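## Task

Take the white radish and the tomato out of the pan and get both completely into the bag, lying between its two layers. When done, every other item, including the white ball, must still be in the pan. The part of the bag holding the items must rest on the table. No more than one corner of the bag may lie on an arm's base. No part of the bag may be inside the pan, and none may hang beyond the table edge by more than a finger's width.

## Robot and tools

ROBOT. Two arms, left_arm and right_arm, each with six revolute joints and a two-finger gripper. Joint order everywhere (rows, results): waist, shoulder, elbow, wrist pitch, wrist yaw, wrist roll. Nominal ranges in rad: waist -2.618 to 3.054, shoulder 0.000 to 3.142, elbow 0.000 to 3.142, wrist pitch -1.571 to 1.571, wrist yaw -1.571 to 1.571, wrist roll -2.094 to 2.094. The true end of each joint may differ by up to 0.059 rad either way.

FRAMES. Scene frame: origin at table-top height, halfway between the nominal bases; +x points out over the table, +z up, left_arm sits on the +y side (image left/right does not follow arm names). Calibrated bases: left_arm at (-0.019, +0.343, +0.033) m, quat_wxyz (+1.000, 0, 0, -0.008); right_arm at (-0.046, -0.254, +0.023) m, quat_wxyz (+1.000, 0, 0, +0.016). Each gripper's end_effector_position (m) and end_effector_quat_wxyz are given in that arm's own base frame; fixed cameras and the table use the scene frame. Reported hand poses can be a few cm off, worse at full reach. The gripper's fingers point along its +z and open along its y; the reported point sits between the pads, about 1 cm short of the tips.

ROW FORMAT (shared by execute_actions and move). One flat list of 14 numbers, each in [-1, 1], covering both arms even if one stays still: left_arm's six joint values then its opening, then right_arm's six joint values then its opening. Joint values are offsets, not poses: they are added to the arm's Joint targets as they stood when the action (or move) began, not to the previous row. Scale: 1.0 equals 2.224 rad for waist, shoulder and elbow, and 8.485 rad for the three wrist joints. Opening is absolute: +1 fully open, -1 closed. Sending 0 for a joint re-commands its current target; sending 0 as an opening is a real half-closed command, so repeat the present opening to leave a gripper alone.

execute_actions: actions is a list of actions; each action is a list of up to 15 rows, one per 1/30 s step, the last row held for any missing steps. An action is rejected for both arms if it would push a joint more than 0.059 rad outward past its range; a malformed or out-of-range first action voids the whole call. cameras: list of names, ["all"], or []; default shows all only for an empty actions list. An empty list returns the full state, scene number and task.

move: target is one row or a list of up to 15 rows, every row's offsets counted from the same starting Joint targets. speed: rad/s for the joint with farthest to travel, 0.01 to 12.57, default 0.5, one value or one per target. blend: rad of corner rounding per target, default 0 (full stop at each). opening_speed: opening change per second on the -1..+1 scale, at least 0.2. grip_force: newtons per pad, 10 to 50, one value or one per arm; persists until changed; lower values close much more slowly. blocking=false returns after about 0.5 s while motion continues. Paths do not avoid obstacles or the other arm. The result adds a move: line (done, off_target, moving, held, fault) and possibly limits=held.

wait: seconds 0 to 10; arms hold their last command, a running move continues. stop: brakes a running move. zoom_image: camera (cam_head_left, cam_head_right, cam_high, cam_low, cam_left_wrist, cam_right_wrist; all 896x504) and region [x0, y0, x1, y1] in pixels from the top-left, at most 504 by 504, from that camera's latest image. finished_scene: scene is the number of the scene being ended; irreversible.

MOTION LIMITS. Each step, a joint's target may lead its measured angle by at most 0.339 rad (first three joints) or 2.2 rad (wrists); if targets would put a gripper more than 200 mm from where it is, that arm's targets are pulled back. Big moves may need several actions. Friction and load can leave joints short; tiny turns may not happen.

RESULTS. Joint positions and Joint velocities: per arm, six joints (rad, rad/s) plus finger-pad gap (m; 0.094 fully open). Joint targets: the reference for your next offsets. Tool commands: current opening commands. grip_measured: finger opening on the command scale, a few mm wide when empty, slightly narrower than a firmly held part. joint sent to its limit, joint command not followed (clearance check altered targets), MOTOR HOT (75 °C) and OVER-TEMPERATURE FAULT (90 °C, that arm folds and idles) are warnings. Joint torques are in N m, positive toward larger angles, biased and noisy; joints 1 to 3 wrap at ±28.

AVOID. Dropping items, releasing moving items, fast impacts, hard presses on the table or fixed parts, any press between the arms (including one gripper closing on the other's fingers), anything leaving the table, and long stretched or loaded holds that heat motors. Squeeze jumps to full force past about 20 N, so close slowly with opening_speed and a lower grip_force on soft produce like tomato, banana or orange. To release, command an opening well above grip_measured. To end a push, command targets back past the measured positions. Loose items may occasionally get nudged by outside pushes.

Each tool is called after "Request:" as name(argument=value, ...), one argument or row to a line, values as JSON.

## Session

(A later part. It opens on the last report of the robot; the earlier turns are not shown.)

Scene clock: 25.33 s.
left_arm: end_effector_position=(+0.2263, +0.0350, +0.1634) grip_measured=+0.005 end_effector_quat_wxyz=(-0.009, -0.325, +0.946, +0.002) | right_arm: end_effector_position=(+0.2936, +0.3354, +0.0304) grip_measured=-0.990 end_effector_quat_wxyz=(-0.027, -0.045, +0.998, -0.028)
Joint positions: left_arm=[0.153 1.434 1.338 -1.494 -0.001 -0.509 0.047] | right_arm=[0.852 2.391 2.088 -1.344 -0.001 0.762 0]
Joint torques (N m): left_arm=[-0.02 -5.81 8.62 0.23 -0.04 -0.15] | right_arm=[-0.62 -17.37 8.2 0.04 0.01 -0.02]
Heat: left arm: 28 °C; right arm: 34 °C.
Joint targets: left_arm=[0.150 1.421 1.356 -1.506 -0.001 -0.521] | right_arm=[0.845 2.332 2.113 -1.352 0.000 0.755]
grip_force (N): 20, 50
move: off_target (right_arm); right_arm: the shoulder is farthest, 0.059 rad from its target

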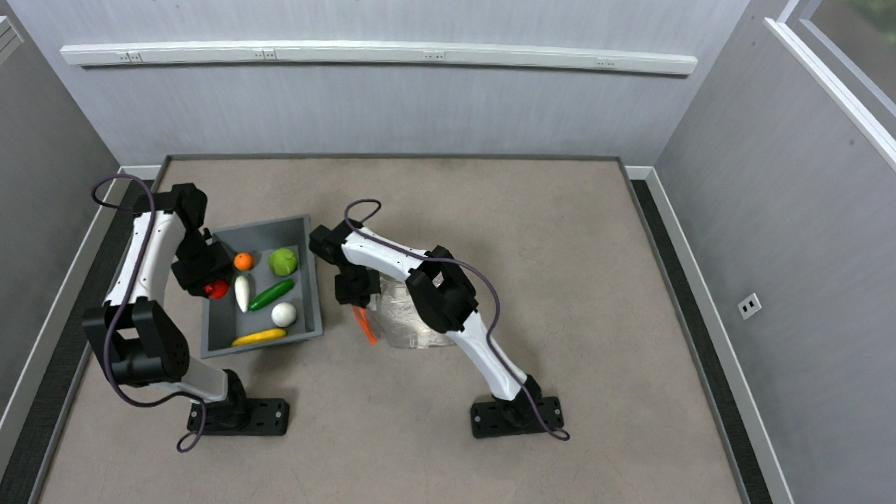

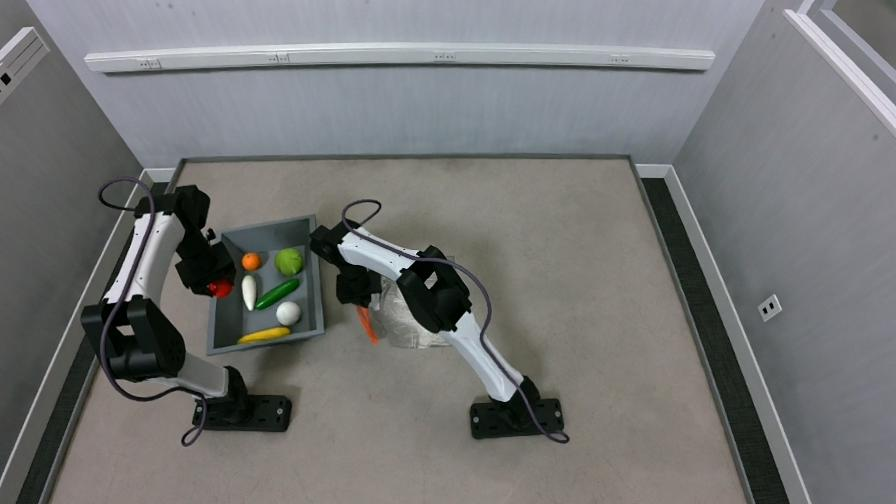

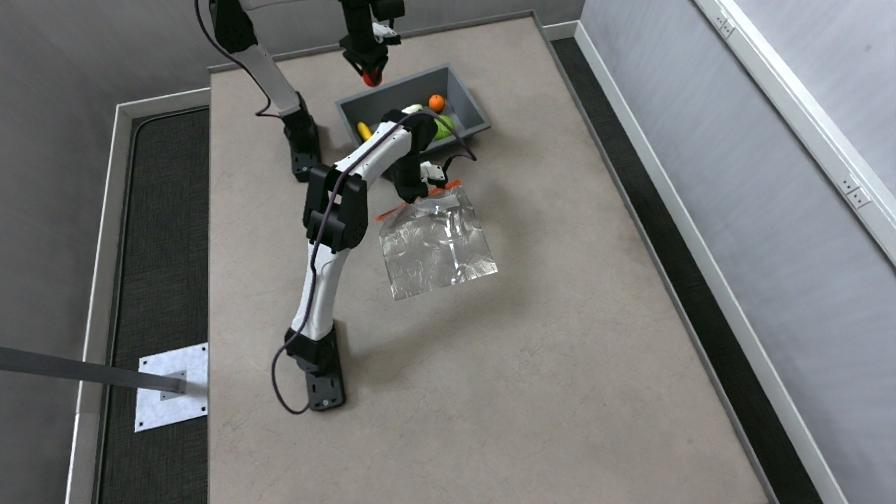

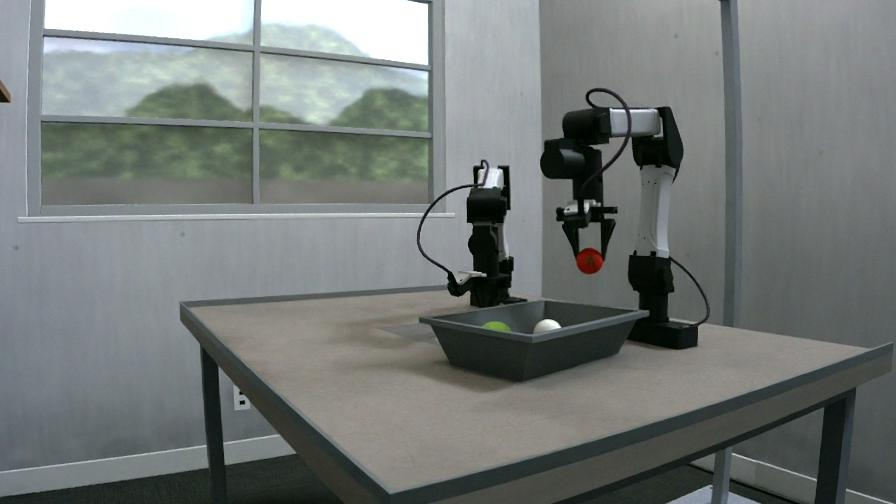

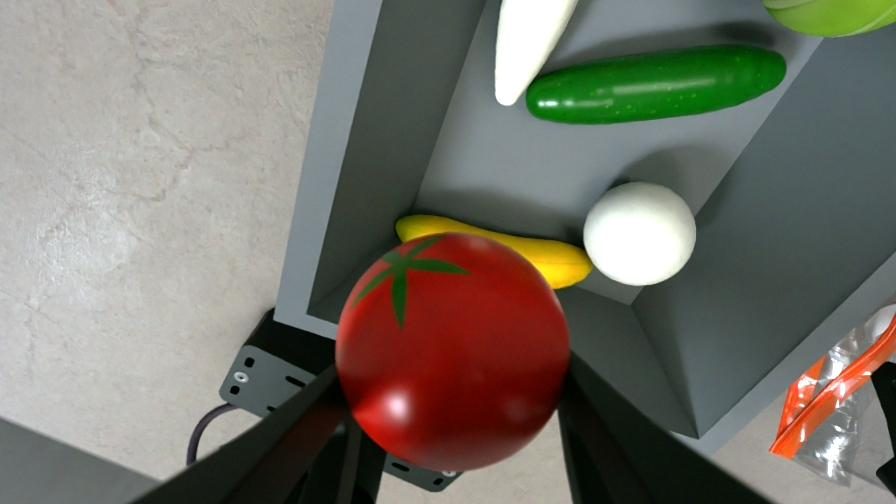

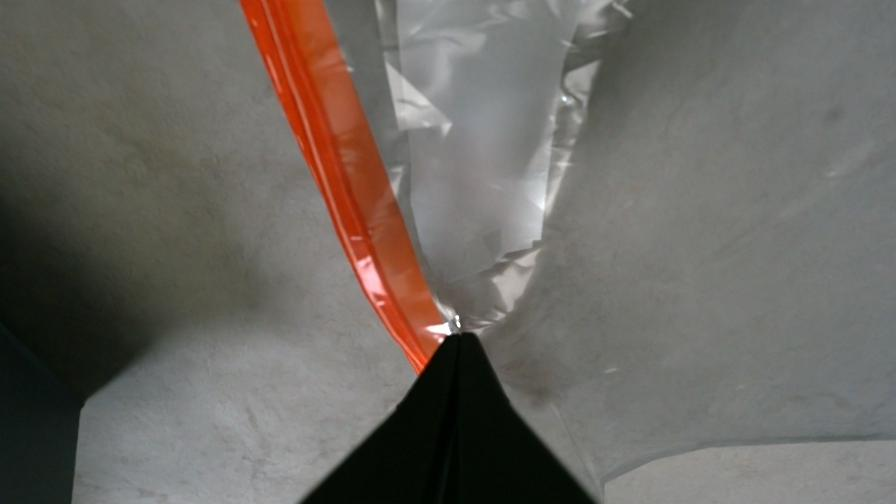

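Request:
move(
  target=[-0.2473,-0.0339,0.0337,0.0260,0,0.0614,0.0,-0.0382,-0.2842,-0.4775,0.1154,0,0,-1],
  speed=0.5,
  cameras=["all"],
)

Scene clock: 31.53 s.
left_arm: end_effector_position=(+0.2641, -0.1101, +0.2080) grip_measured=+0.005 end_effector_quat_wxyz=(+0.158, +0.188, +0.969, -0.032) | right_arm: end_effector_position=(+0.2952, +0.2842, +0.0458) grip_measured=-0.990 end_effector_quat_wxyz=(+0.176, -0.003, +0.970, +0.169)
Joint positions: left_arm=[-0.395 1.363 1.41 -1.295 -0.001 -0.012 0.047] | right_arm=[0.766 1.743 1.055 -0.39 -0.001 0.761 0]
Joint torques (N m): left_arm=[-0.12 -5.89 9.46 1.26 0 0.09] | right_arm=[-0.57 -11.44 5.93 1.3 0.01 -0.04]
Heat: left arm: 29 °C; right arm: 37 °C.
Joint targets: left_arm=[-0.400 1.345 1.431 -1.285 -0.001 0.001] | right_arm=[0.760 1.700 1.051 -0.373 0.000 0.755]
grip_force (N): 20, 50
move: off_target (right_arm); right_arm: the shoulder is farthest, 0.043 rad from its target

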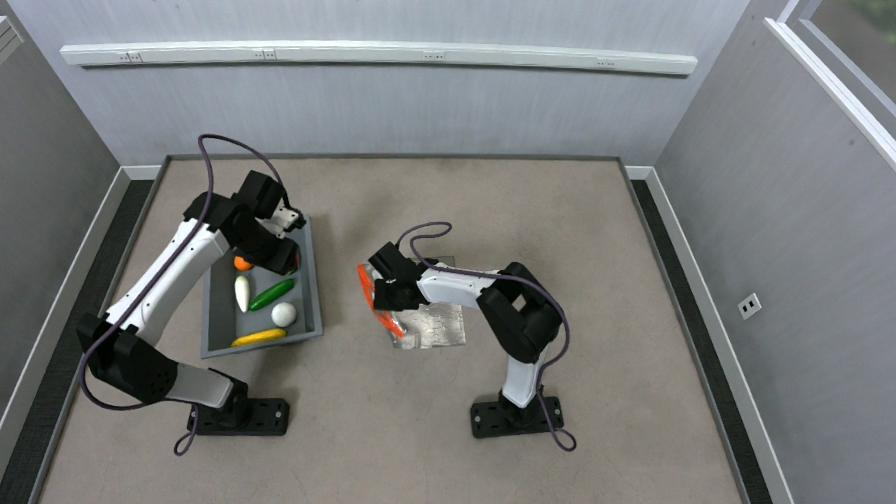

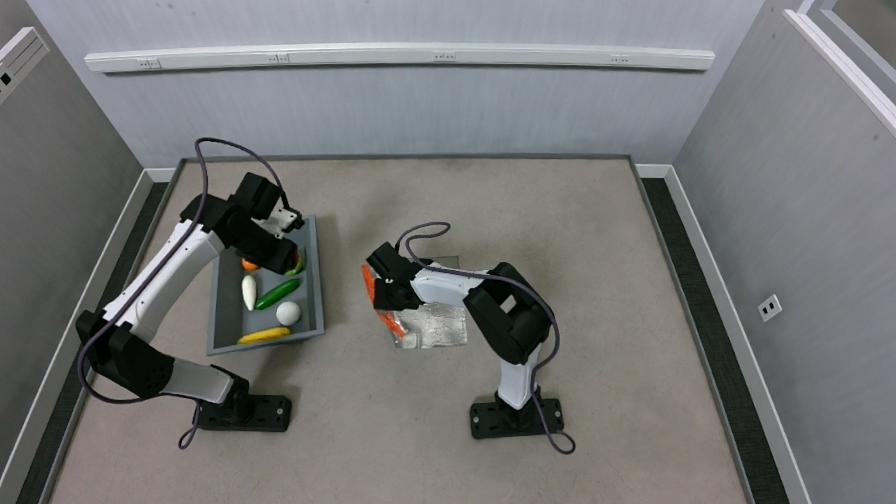

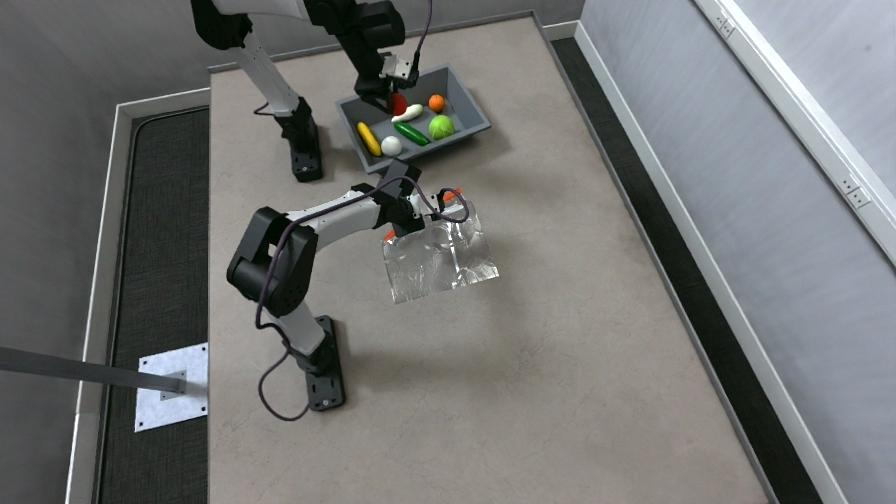

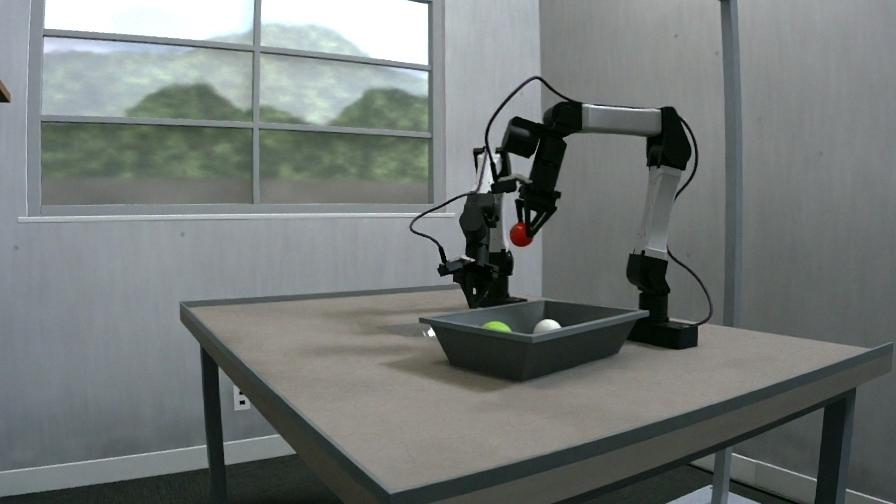

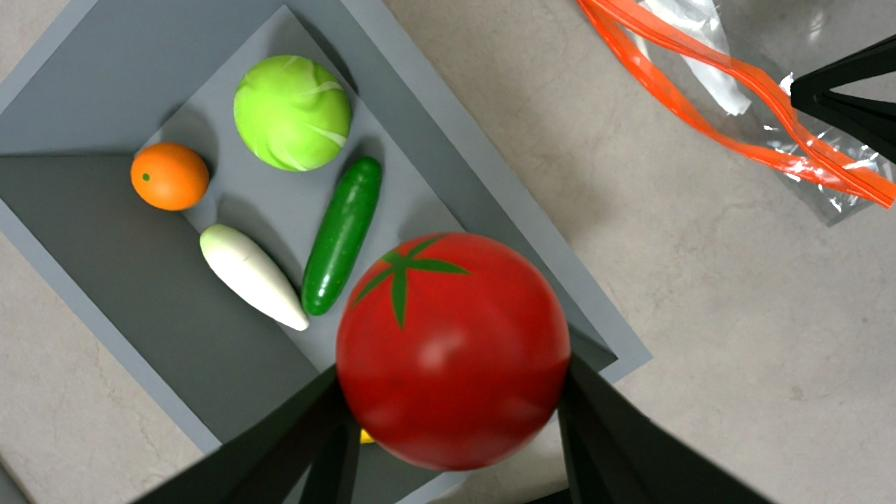

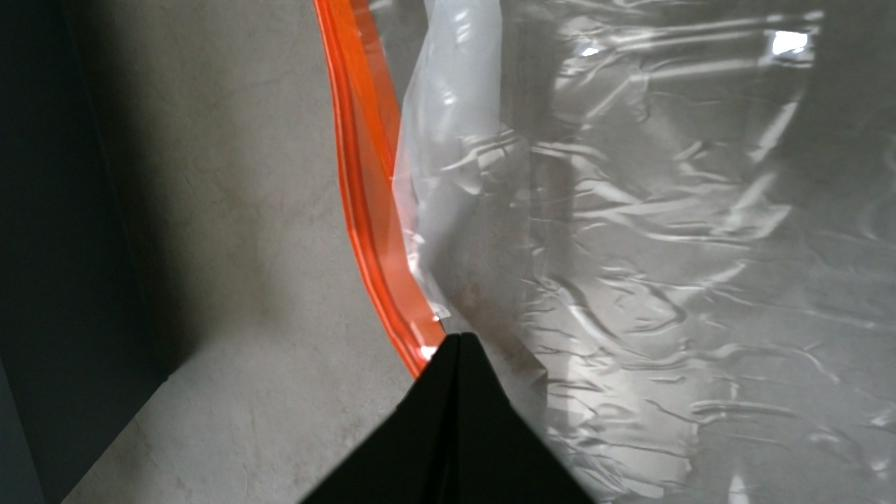

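Request:
zoom_image(
  camera="cam_left_wrist",
  region=[560, 0, 896, 260],
)

Request:
zoom_image(
  camera="cam_right_wrist",
  region=[300, 0, 600, 400],
)

Request:
zoom_image(
  camera="cam_head_left",
  region=[330, 220, 500, 370],
)

Scaled by 1.500 from the camera's 896x504 image, which has a finer 1280x720 frame.

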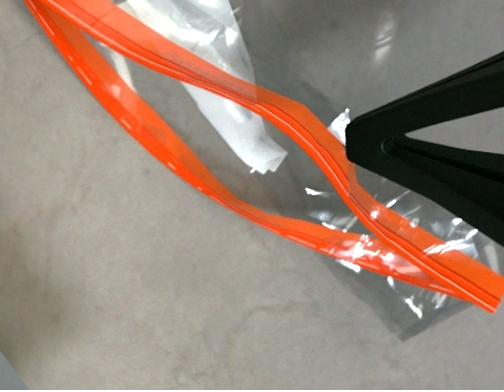

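Scaled by 1.260 from the camera's 896x504 image, which has a finer 1280x720 frame.

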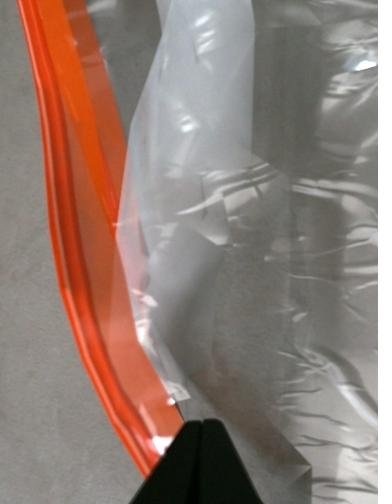

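Scaled by 2.965 from the camera's 896x504 image, which has a finer 1280x720 frame.

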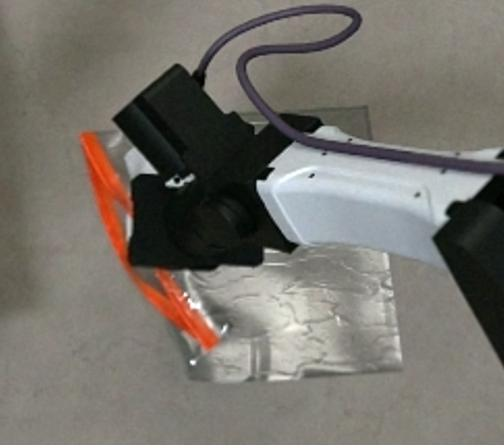

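Request:
move(
  target=[0.1322,0.1869,-0.2739,0.1015,-0.1218,-0.0284,0.0,0.0031,-0.0324,0.0616,-0.0173,0,0,-1],
  speed=0.5,
  cameras=["all"],
)

Scene clock: 36.80 s.
left_arm: end_effector_position=(+0.3161, +0.1111, +0.0544) grip_measured=+0.005 end_effector_quat_wxyz=(+0.180, -0.103, +0.866, +0.456) | right_arm: end_effector_position=(+0.2999, +0.2887, +0.0959) grip_measured=-0.990 end_effector_quat_wxyz=(+0.192, -0.003, +0.964, +0.184)
Joint positions: left_arm=[-0.117 1.744 0.834 -0.432 -1.008 -0.227 0.047] | right_arm=[0.766 1.669 1.158 -0.521 -0.001 0.761 0]
Joint torques (N m): left_arm=[1.07 -5.52 4.85 0.95 -0.74 -0.23] | right_arm=[0.12 -11.04 9.48 1.22 0.02 -0.04]
Heat: left arm: 29 °C; right arm: 39 °C.
Joint targets: left_arm=[-0.106 1.761 0.822 -0.424 -1.034 -0.240] | right_arm=[0.767 1.628 1.187 -0.520 0.000 0.755]
grip_force (N): 20, 50
move: off_target (right_arm); right_arm: the shoulder is farthest, 0.041 rad from its target

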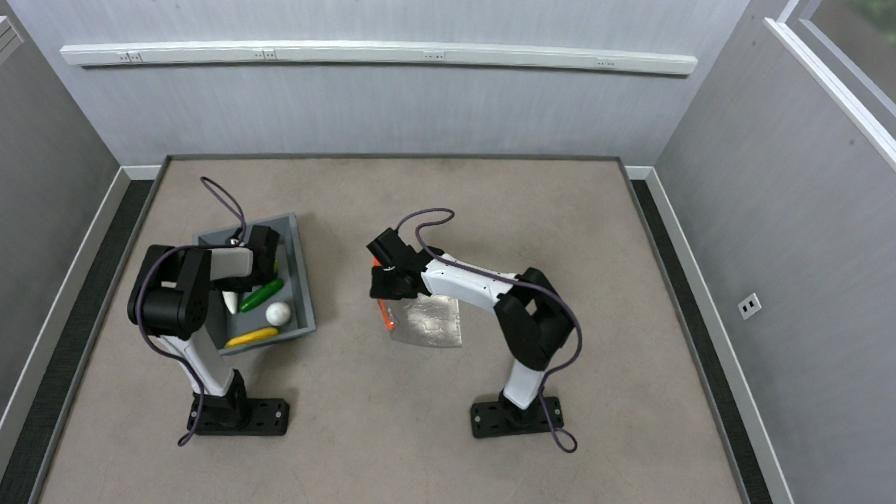

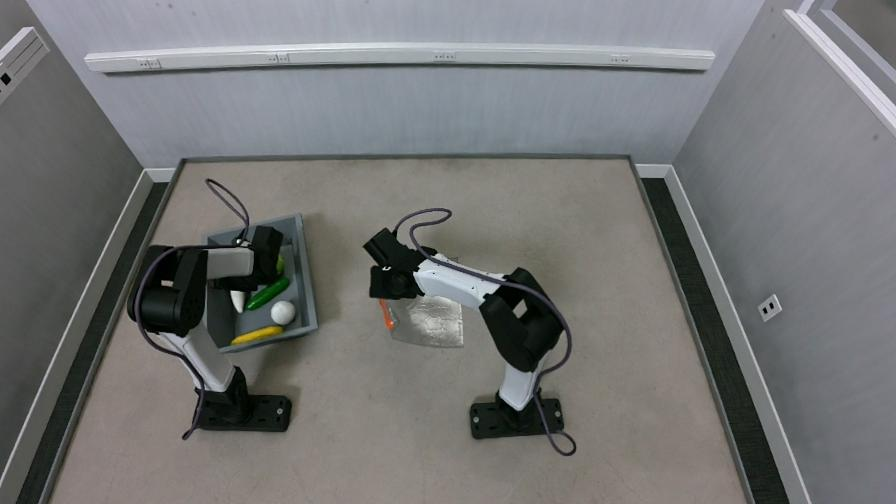

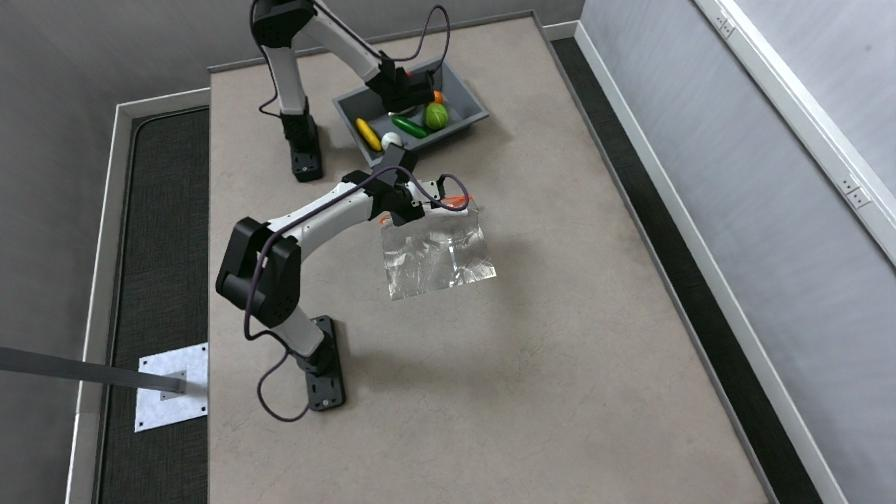

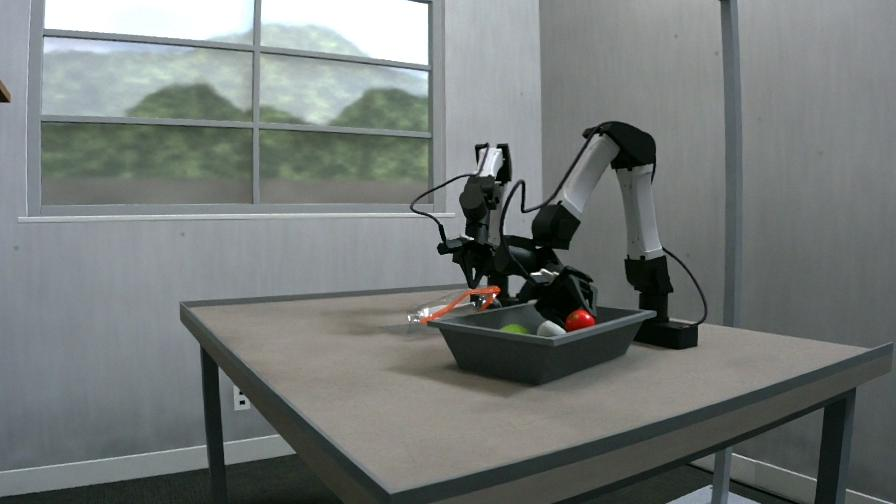

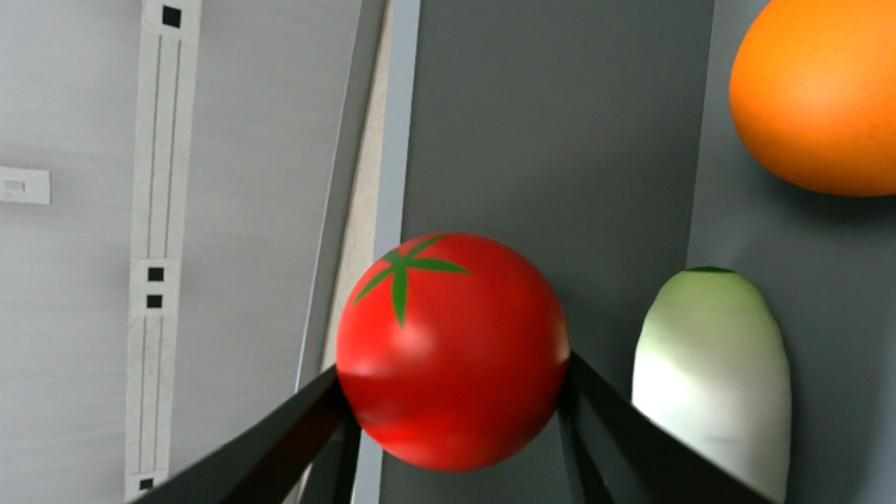

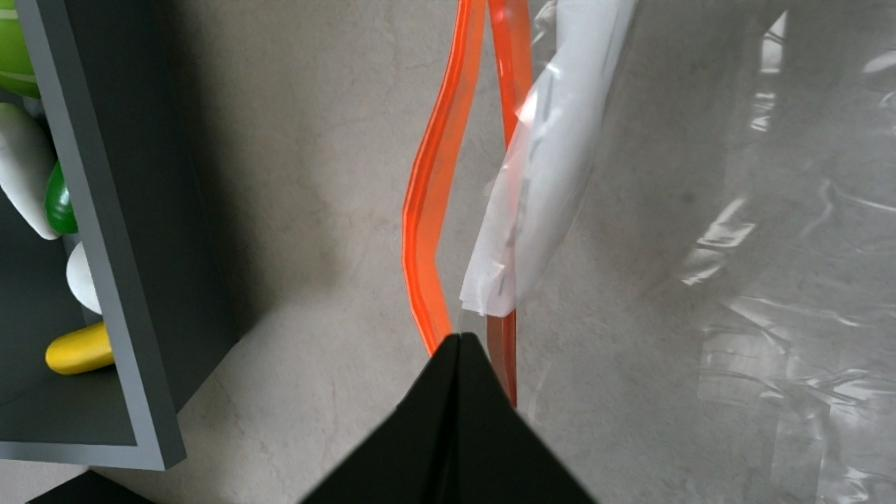

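Request:
zoom_image(
  camera="cam_low",
  region=[380, 220, 620, 360],
)

Request:
zoom_image(
  camera="cam_right_wrist",
  region=[380, 0, 700, 420],
)

Request:
zoom_image(
  camera="cam_high",
  region=[340, 120, 520, 310],
)

Scaled by 2.100 from the camera's 896x504 image, which has a finer 1280x720 frame.

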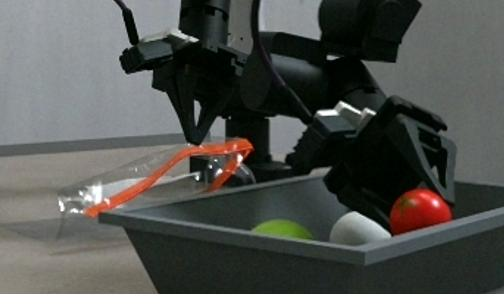

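Scaled by 1.200 from the camera's 896x504 image, which has a finer 1280x720 frame.

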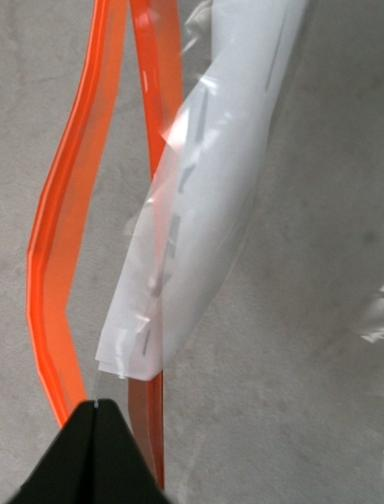

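Scaled by 2.653 from the camera's 896x504 image, which has a finer 1280x720 frame.

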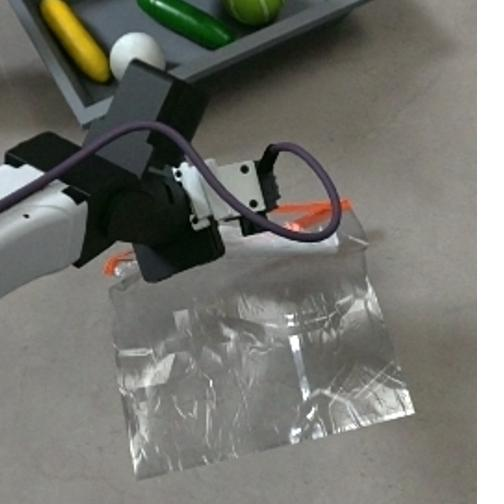

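Request:
move(
  target=[
    [-0.1322,-0.1871,0.2738,-0.1015,0.1219,0.0283,0.0,0,-0.018,0,0,0,0,-1],
    [-0.0364,-0.0031,-0.0445,0.0343,0.2506,0.0283,0.0,0,-0.018,0,0,0,0,-1],
  ],
  speed=0.7,
  blend=0.1,
  cameras=["all"],
)

Scene clock: 43.80 s.
left_arm: end_effector_position=(+0.2854, -0.2149, +0.0736) grip_measured=+0.004 end_effector_quat_wxyz=(+0.163, +0.210, +0.807, -0.528) | right_arm: end_effector_position=(+0.3000, +0.2888, +0.1116) grip_measured=-0.990 end_effector_quat_wxyz=(+0.206, -0.003, +0.959, +0.197)
Joint positions: left_arm=[-0.194 1.722 0.751 -0.09 1.108 -0.004 0.047] | right_arm=[0.766 1.629 1.158 -0.522 -0.001 0.761 0]
Joint torques (N m): left_arm=[0.79 -4.27 3.36 0.83 0.33 0.06] | right_arm=[0.12 -10.84 9.61 1.25 0.01 -0.05]
Heat: left arm: 29 °C; right arm: 40 °C.
Joint targets: left_arm=[-0.187 1.754 0.723 -0.133 1.092 0.000] | right_arm=[0.767 1.588 1.187 -0.520 0.000 0.755]
grip_force (N): 20, 50
move: off_target (left_arm, right_arm); left_arm: the wrist pitch is farthest, 0.043 rad from its target; right_arm: the shoulder is farthest, 0.041 rad from its target

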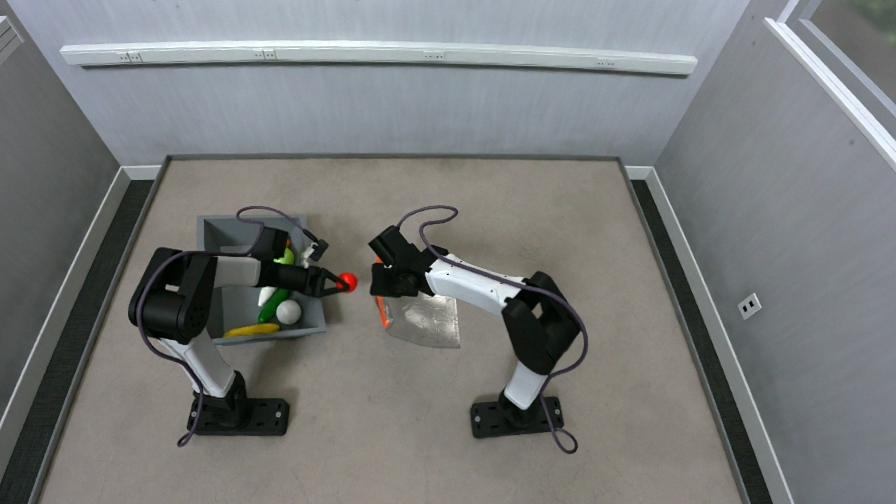

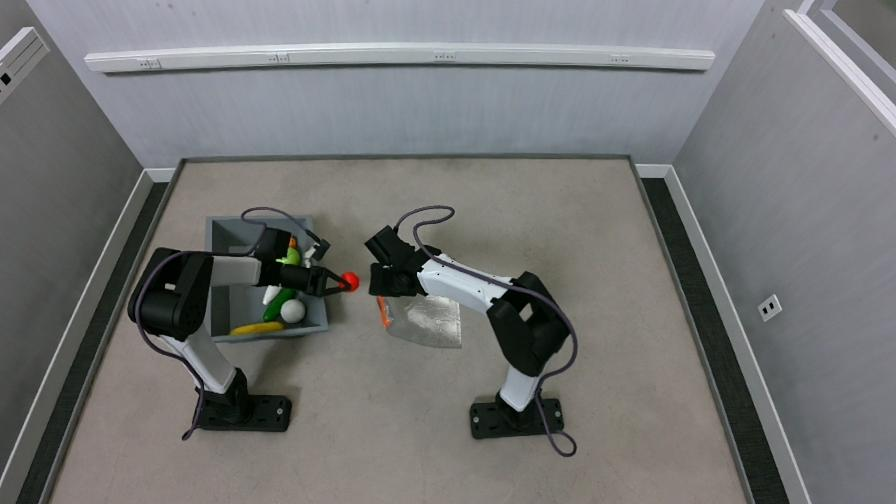

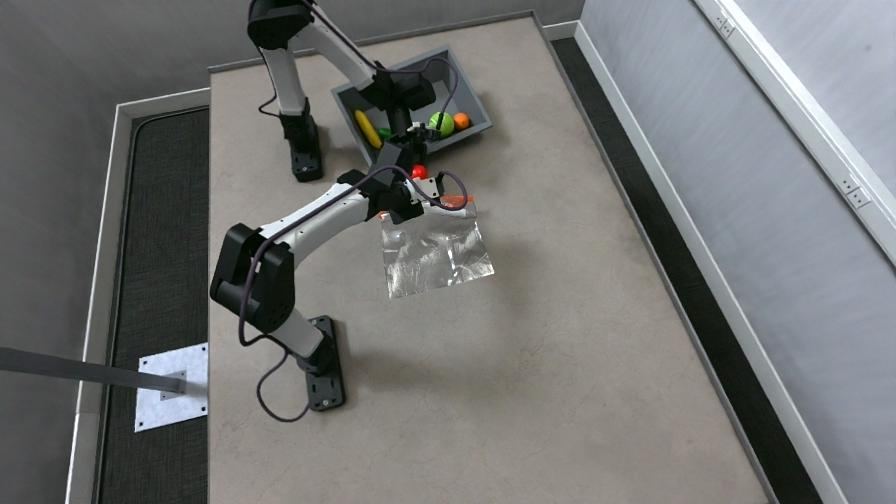

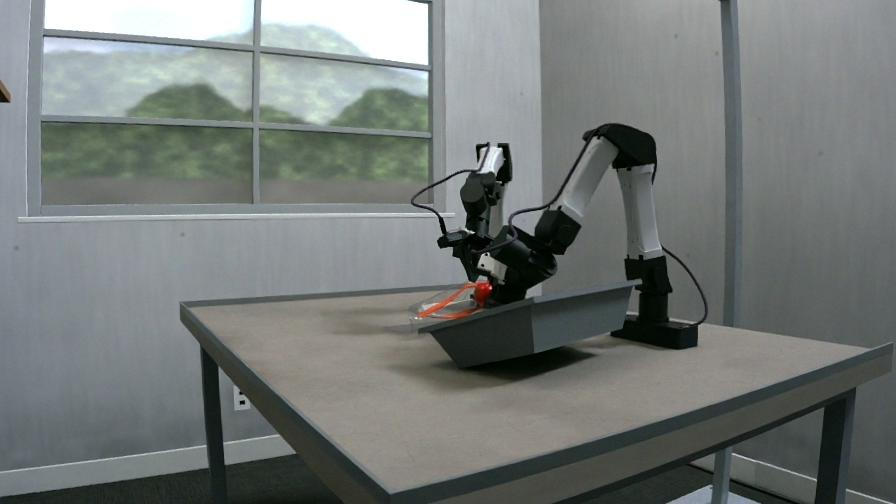

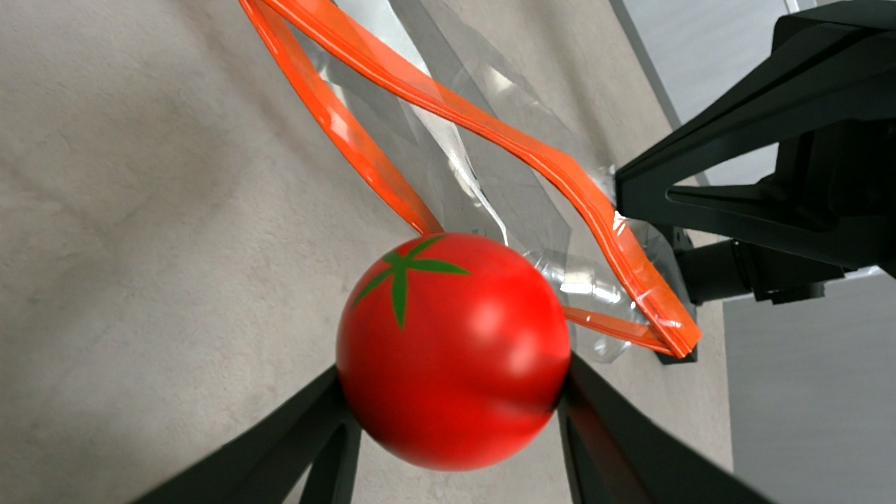

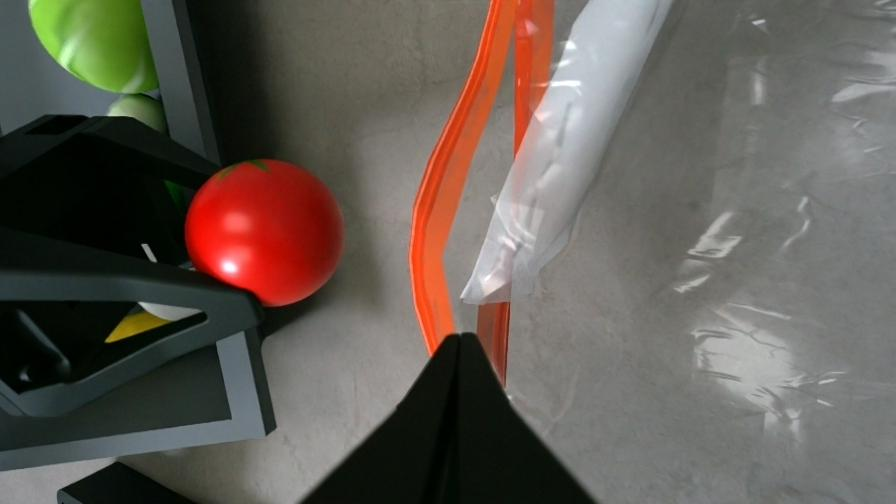

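Request:
move(
  target=[-0.0958,-0.1840,0.3183,-0.1358,-0.1287,0,0.0,-0.0877,-0.0935,-0.1079,-0.0008,0,-0.0230,-1],
  speed=0.4,
  cameras=["all"],
)

Scene clock: 47.93 s.
left_arm: end_effector_position=(+0.2678, -0.1143, +0.2129) grip_measured=+0.004 end_effector_quat_wxyz=(+0.172, +0.192, +0.965, -0.043) | right_arm: end_effector_position=(+0.3020, +0.1969, +0.1117) grip_measured=-0.990 end_effector_quat_wxyz=(+0.240, -0.005, +0.958, +0.155)
Joint positions: left_arm=[-0.394 1.355 1.412 -1.272 0.017 -0.004 0.047] | right_arm=[0.578 1.412 0.952 -0.53 -0.001 0.568 0]
Joint torques (N m): left_arm=[-0.29 -5.3 9.16 1.09 -0.12 0] | right_arm=[-0.54 -8.18 6.46 1.28 0 -0.03]
Heat: left arm: 30 °C; right arm: 40 °C.
Joint targets: left_arm=[-0.400 1.345 1.431 -1.285 0.000 0.000] | right_arm=[0.572 1.380 0.948 -0.526 0.000 0.560]
grip_force (N): 20, 50
move: done

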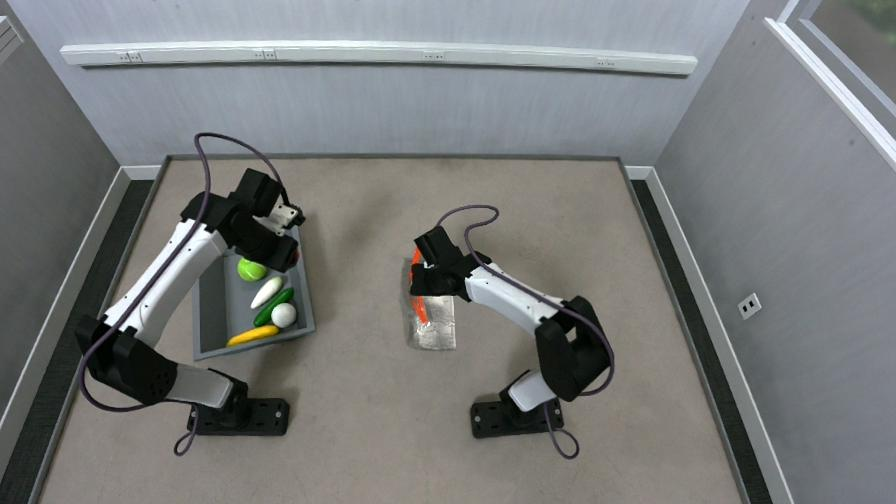

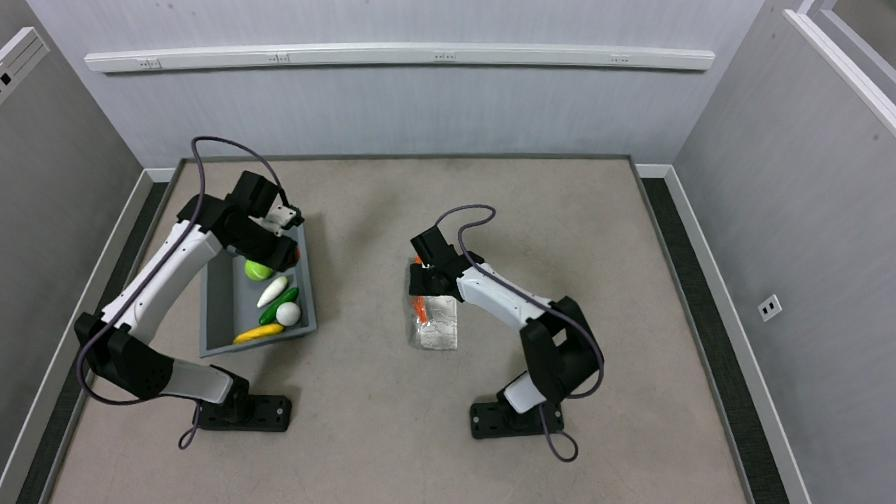

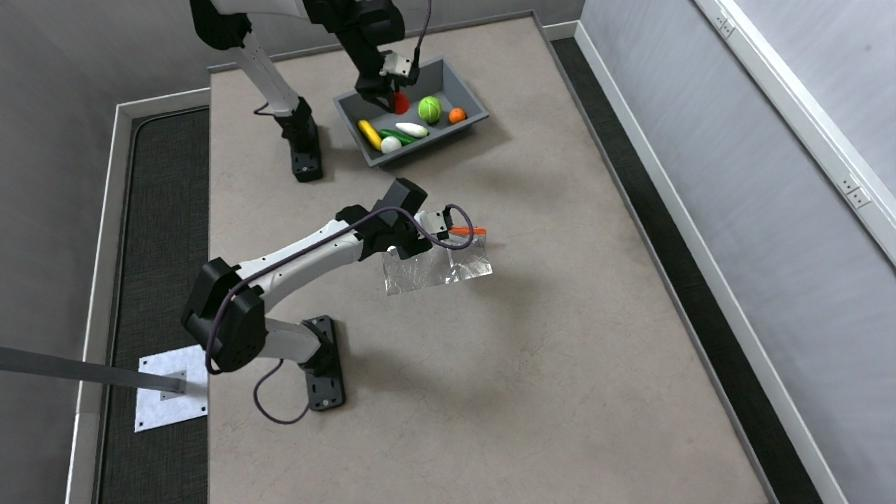

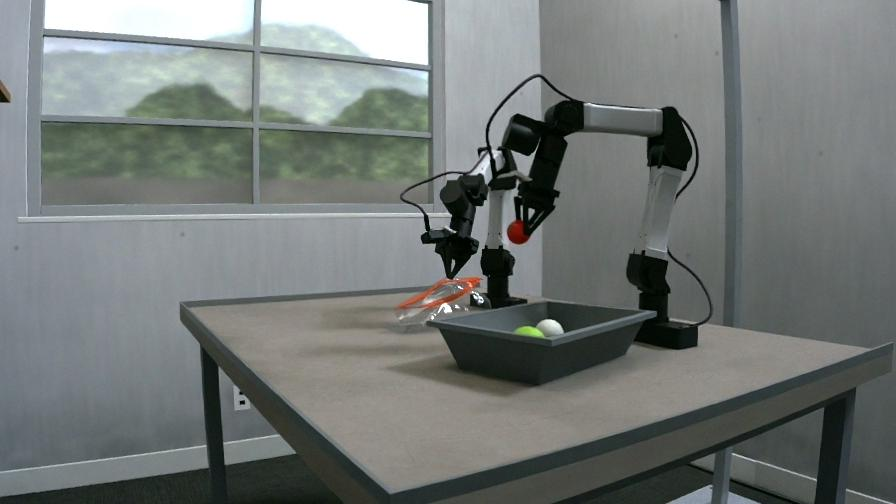

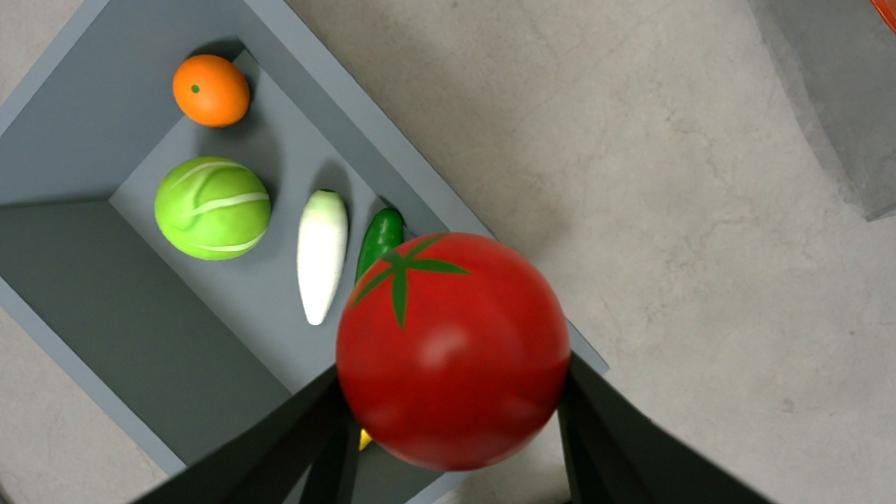

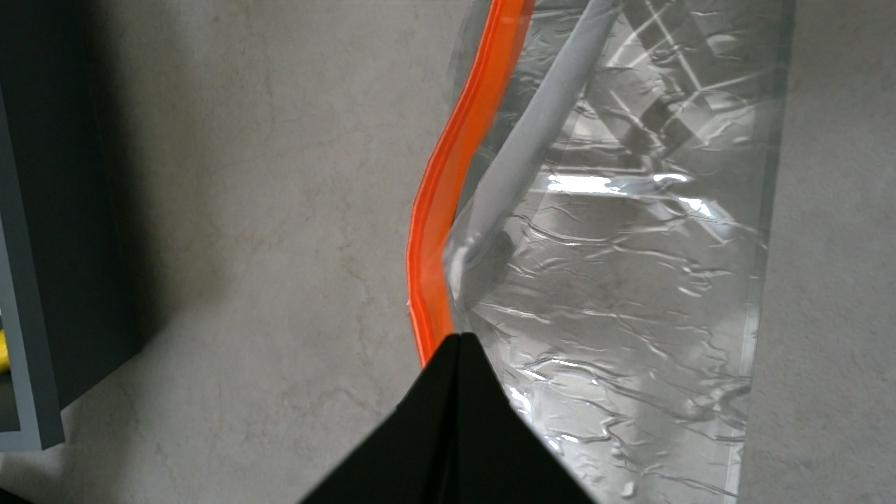

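Request:
zoom_image(
  camera="cam_low",
  region=[370, 240, 530, 350],
)

Request:
zoom_image(
  camera="cam_left_wrist",
  region=[700, 0, 896, 240],
)

Request:
zoom_image(
  camera="cam_right_wrist",
  region=[380, 0, 820, 504],
)

Request:
zoom_image(
  camera="cam_high",
  region=[360, 170, 520, 310],
)

Request:
zoom_image(
  camera="cam_head_left",
  region=[380, 220, 500, 370],
)

Scaled by 3.150 from the camera's 896x504 image, which has a finer 1280x720 frame.

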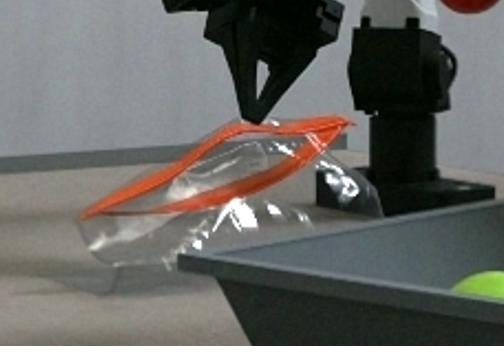

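Scaled by 2.100 from the camera's 896x504 image, which has a finer 1280x720 frame.

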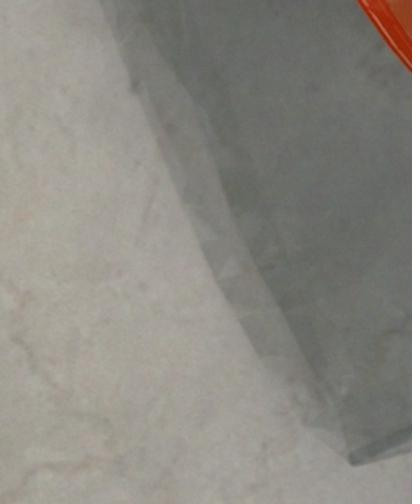

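Scaled by 1.000.

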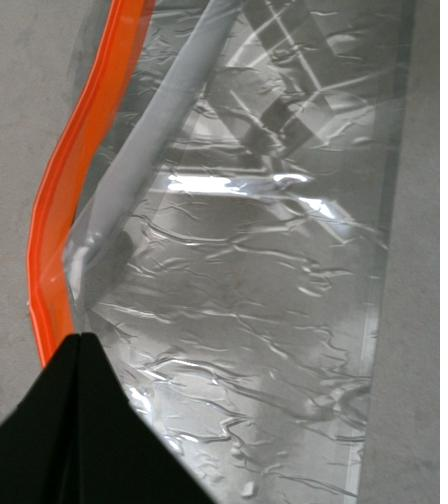

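Scaled by 3.150 from the camera's 896x504 image, which has a finer 1280x720 frame.

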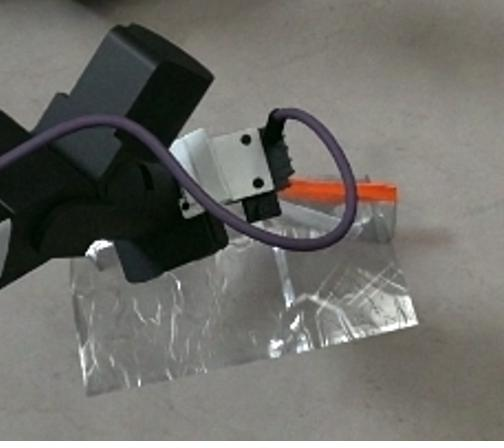

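Scaled by 3.360 from the camera's 896x504 image, which has a finer 1280x720 frame.

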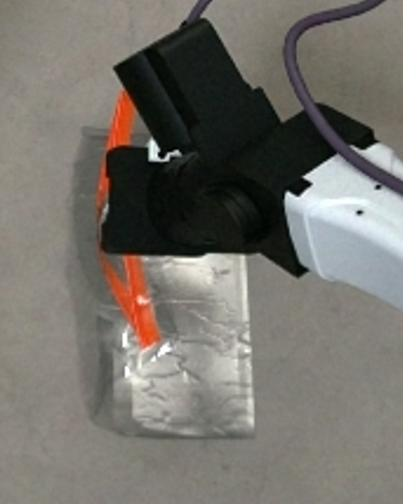

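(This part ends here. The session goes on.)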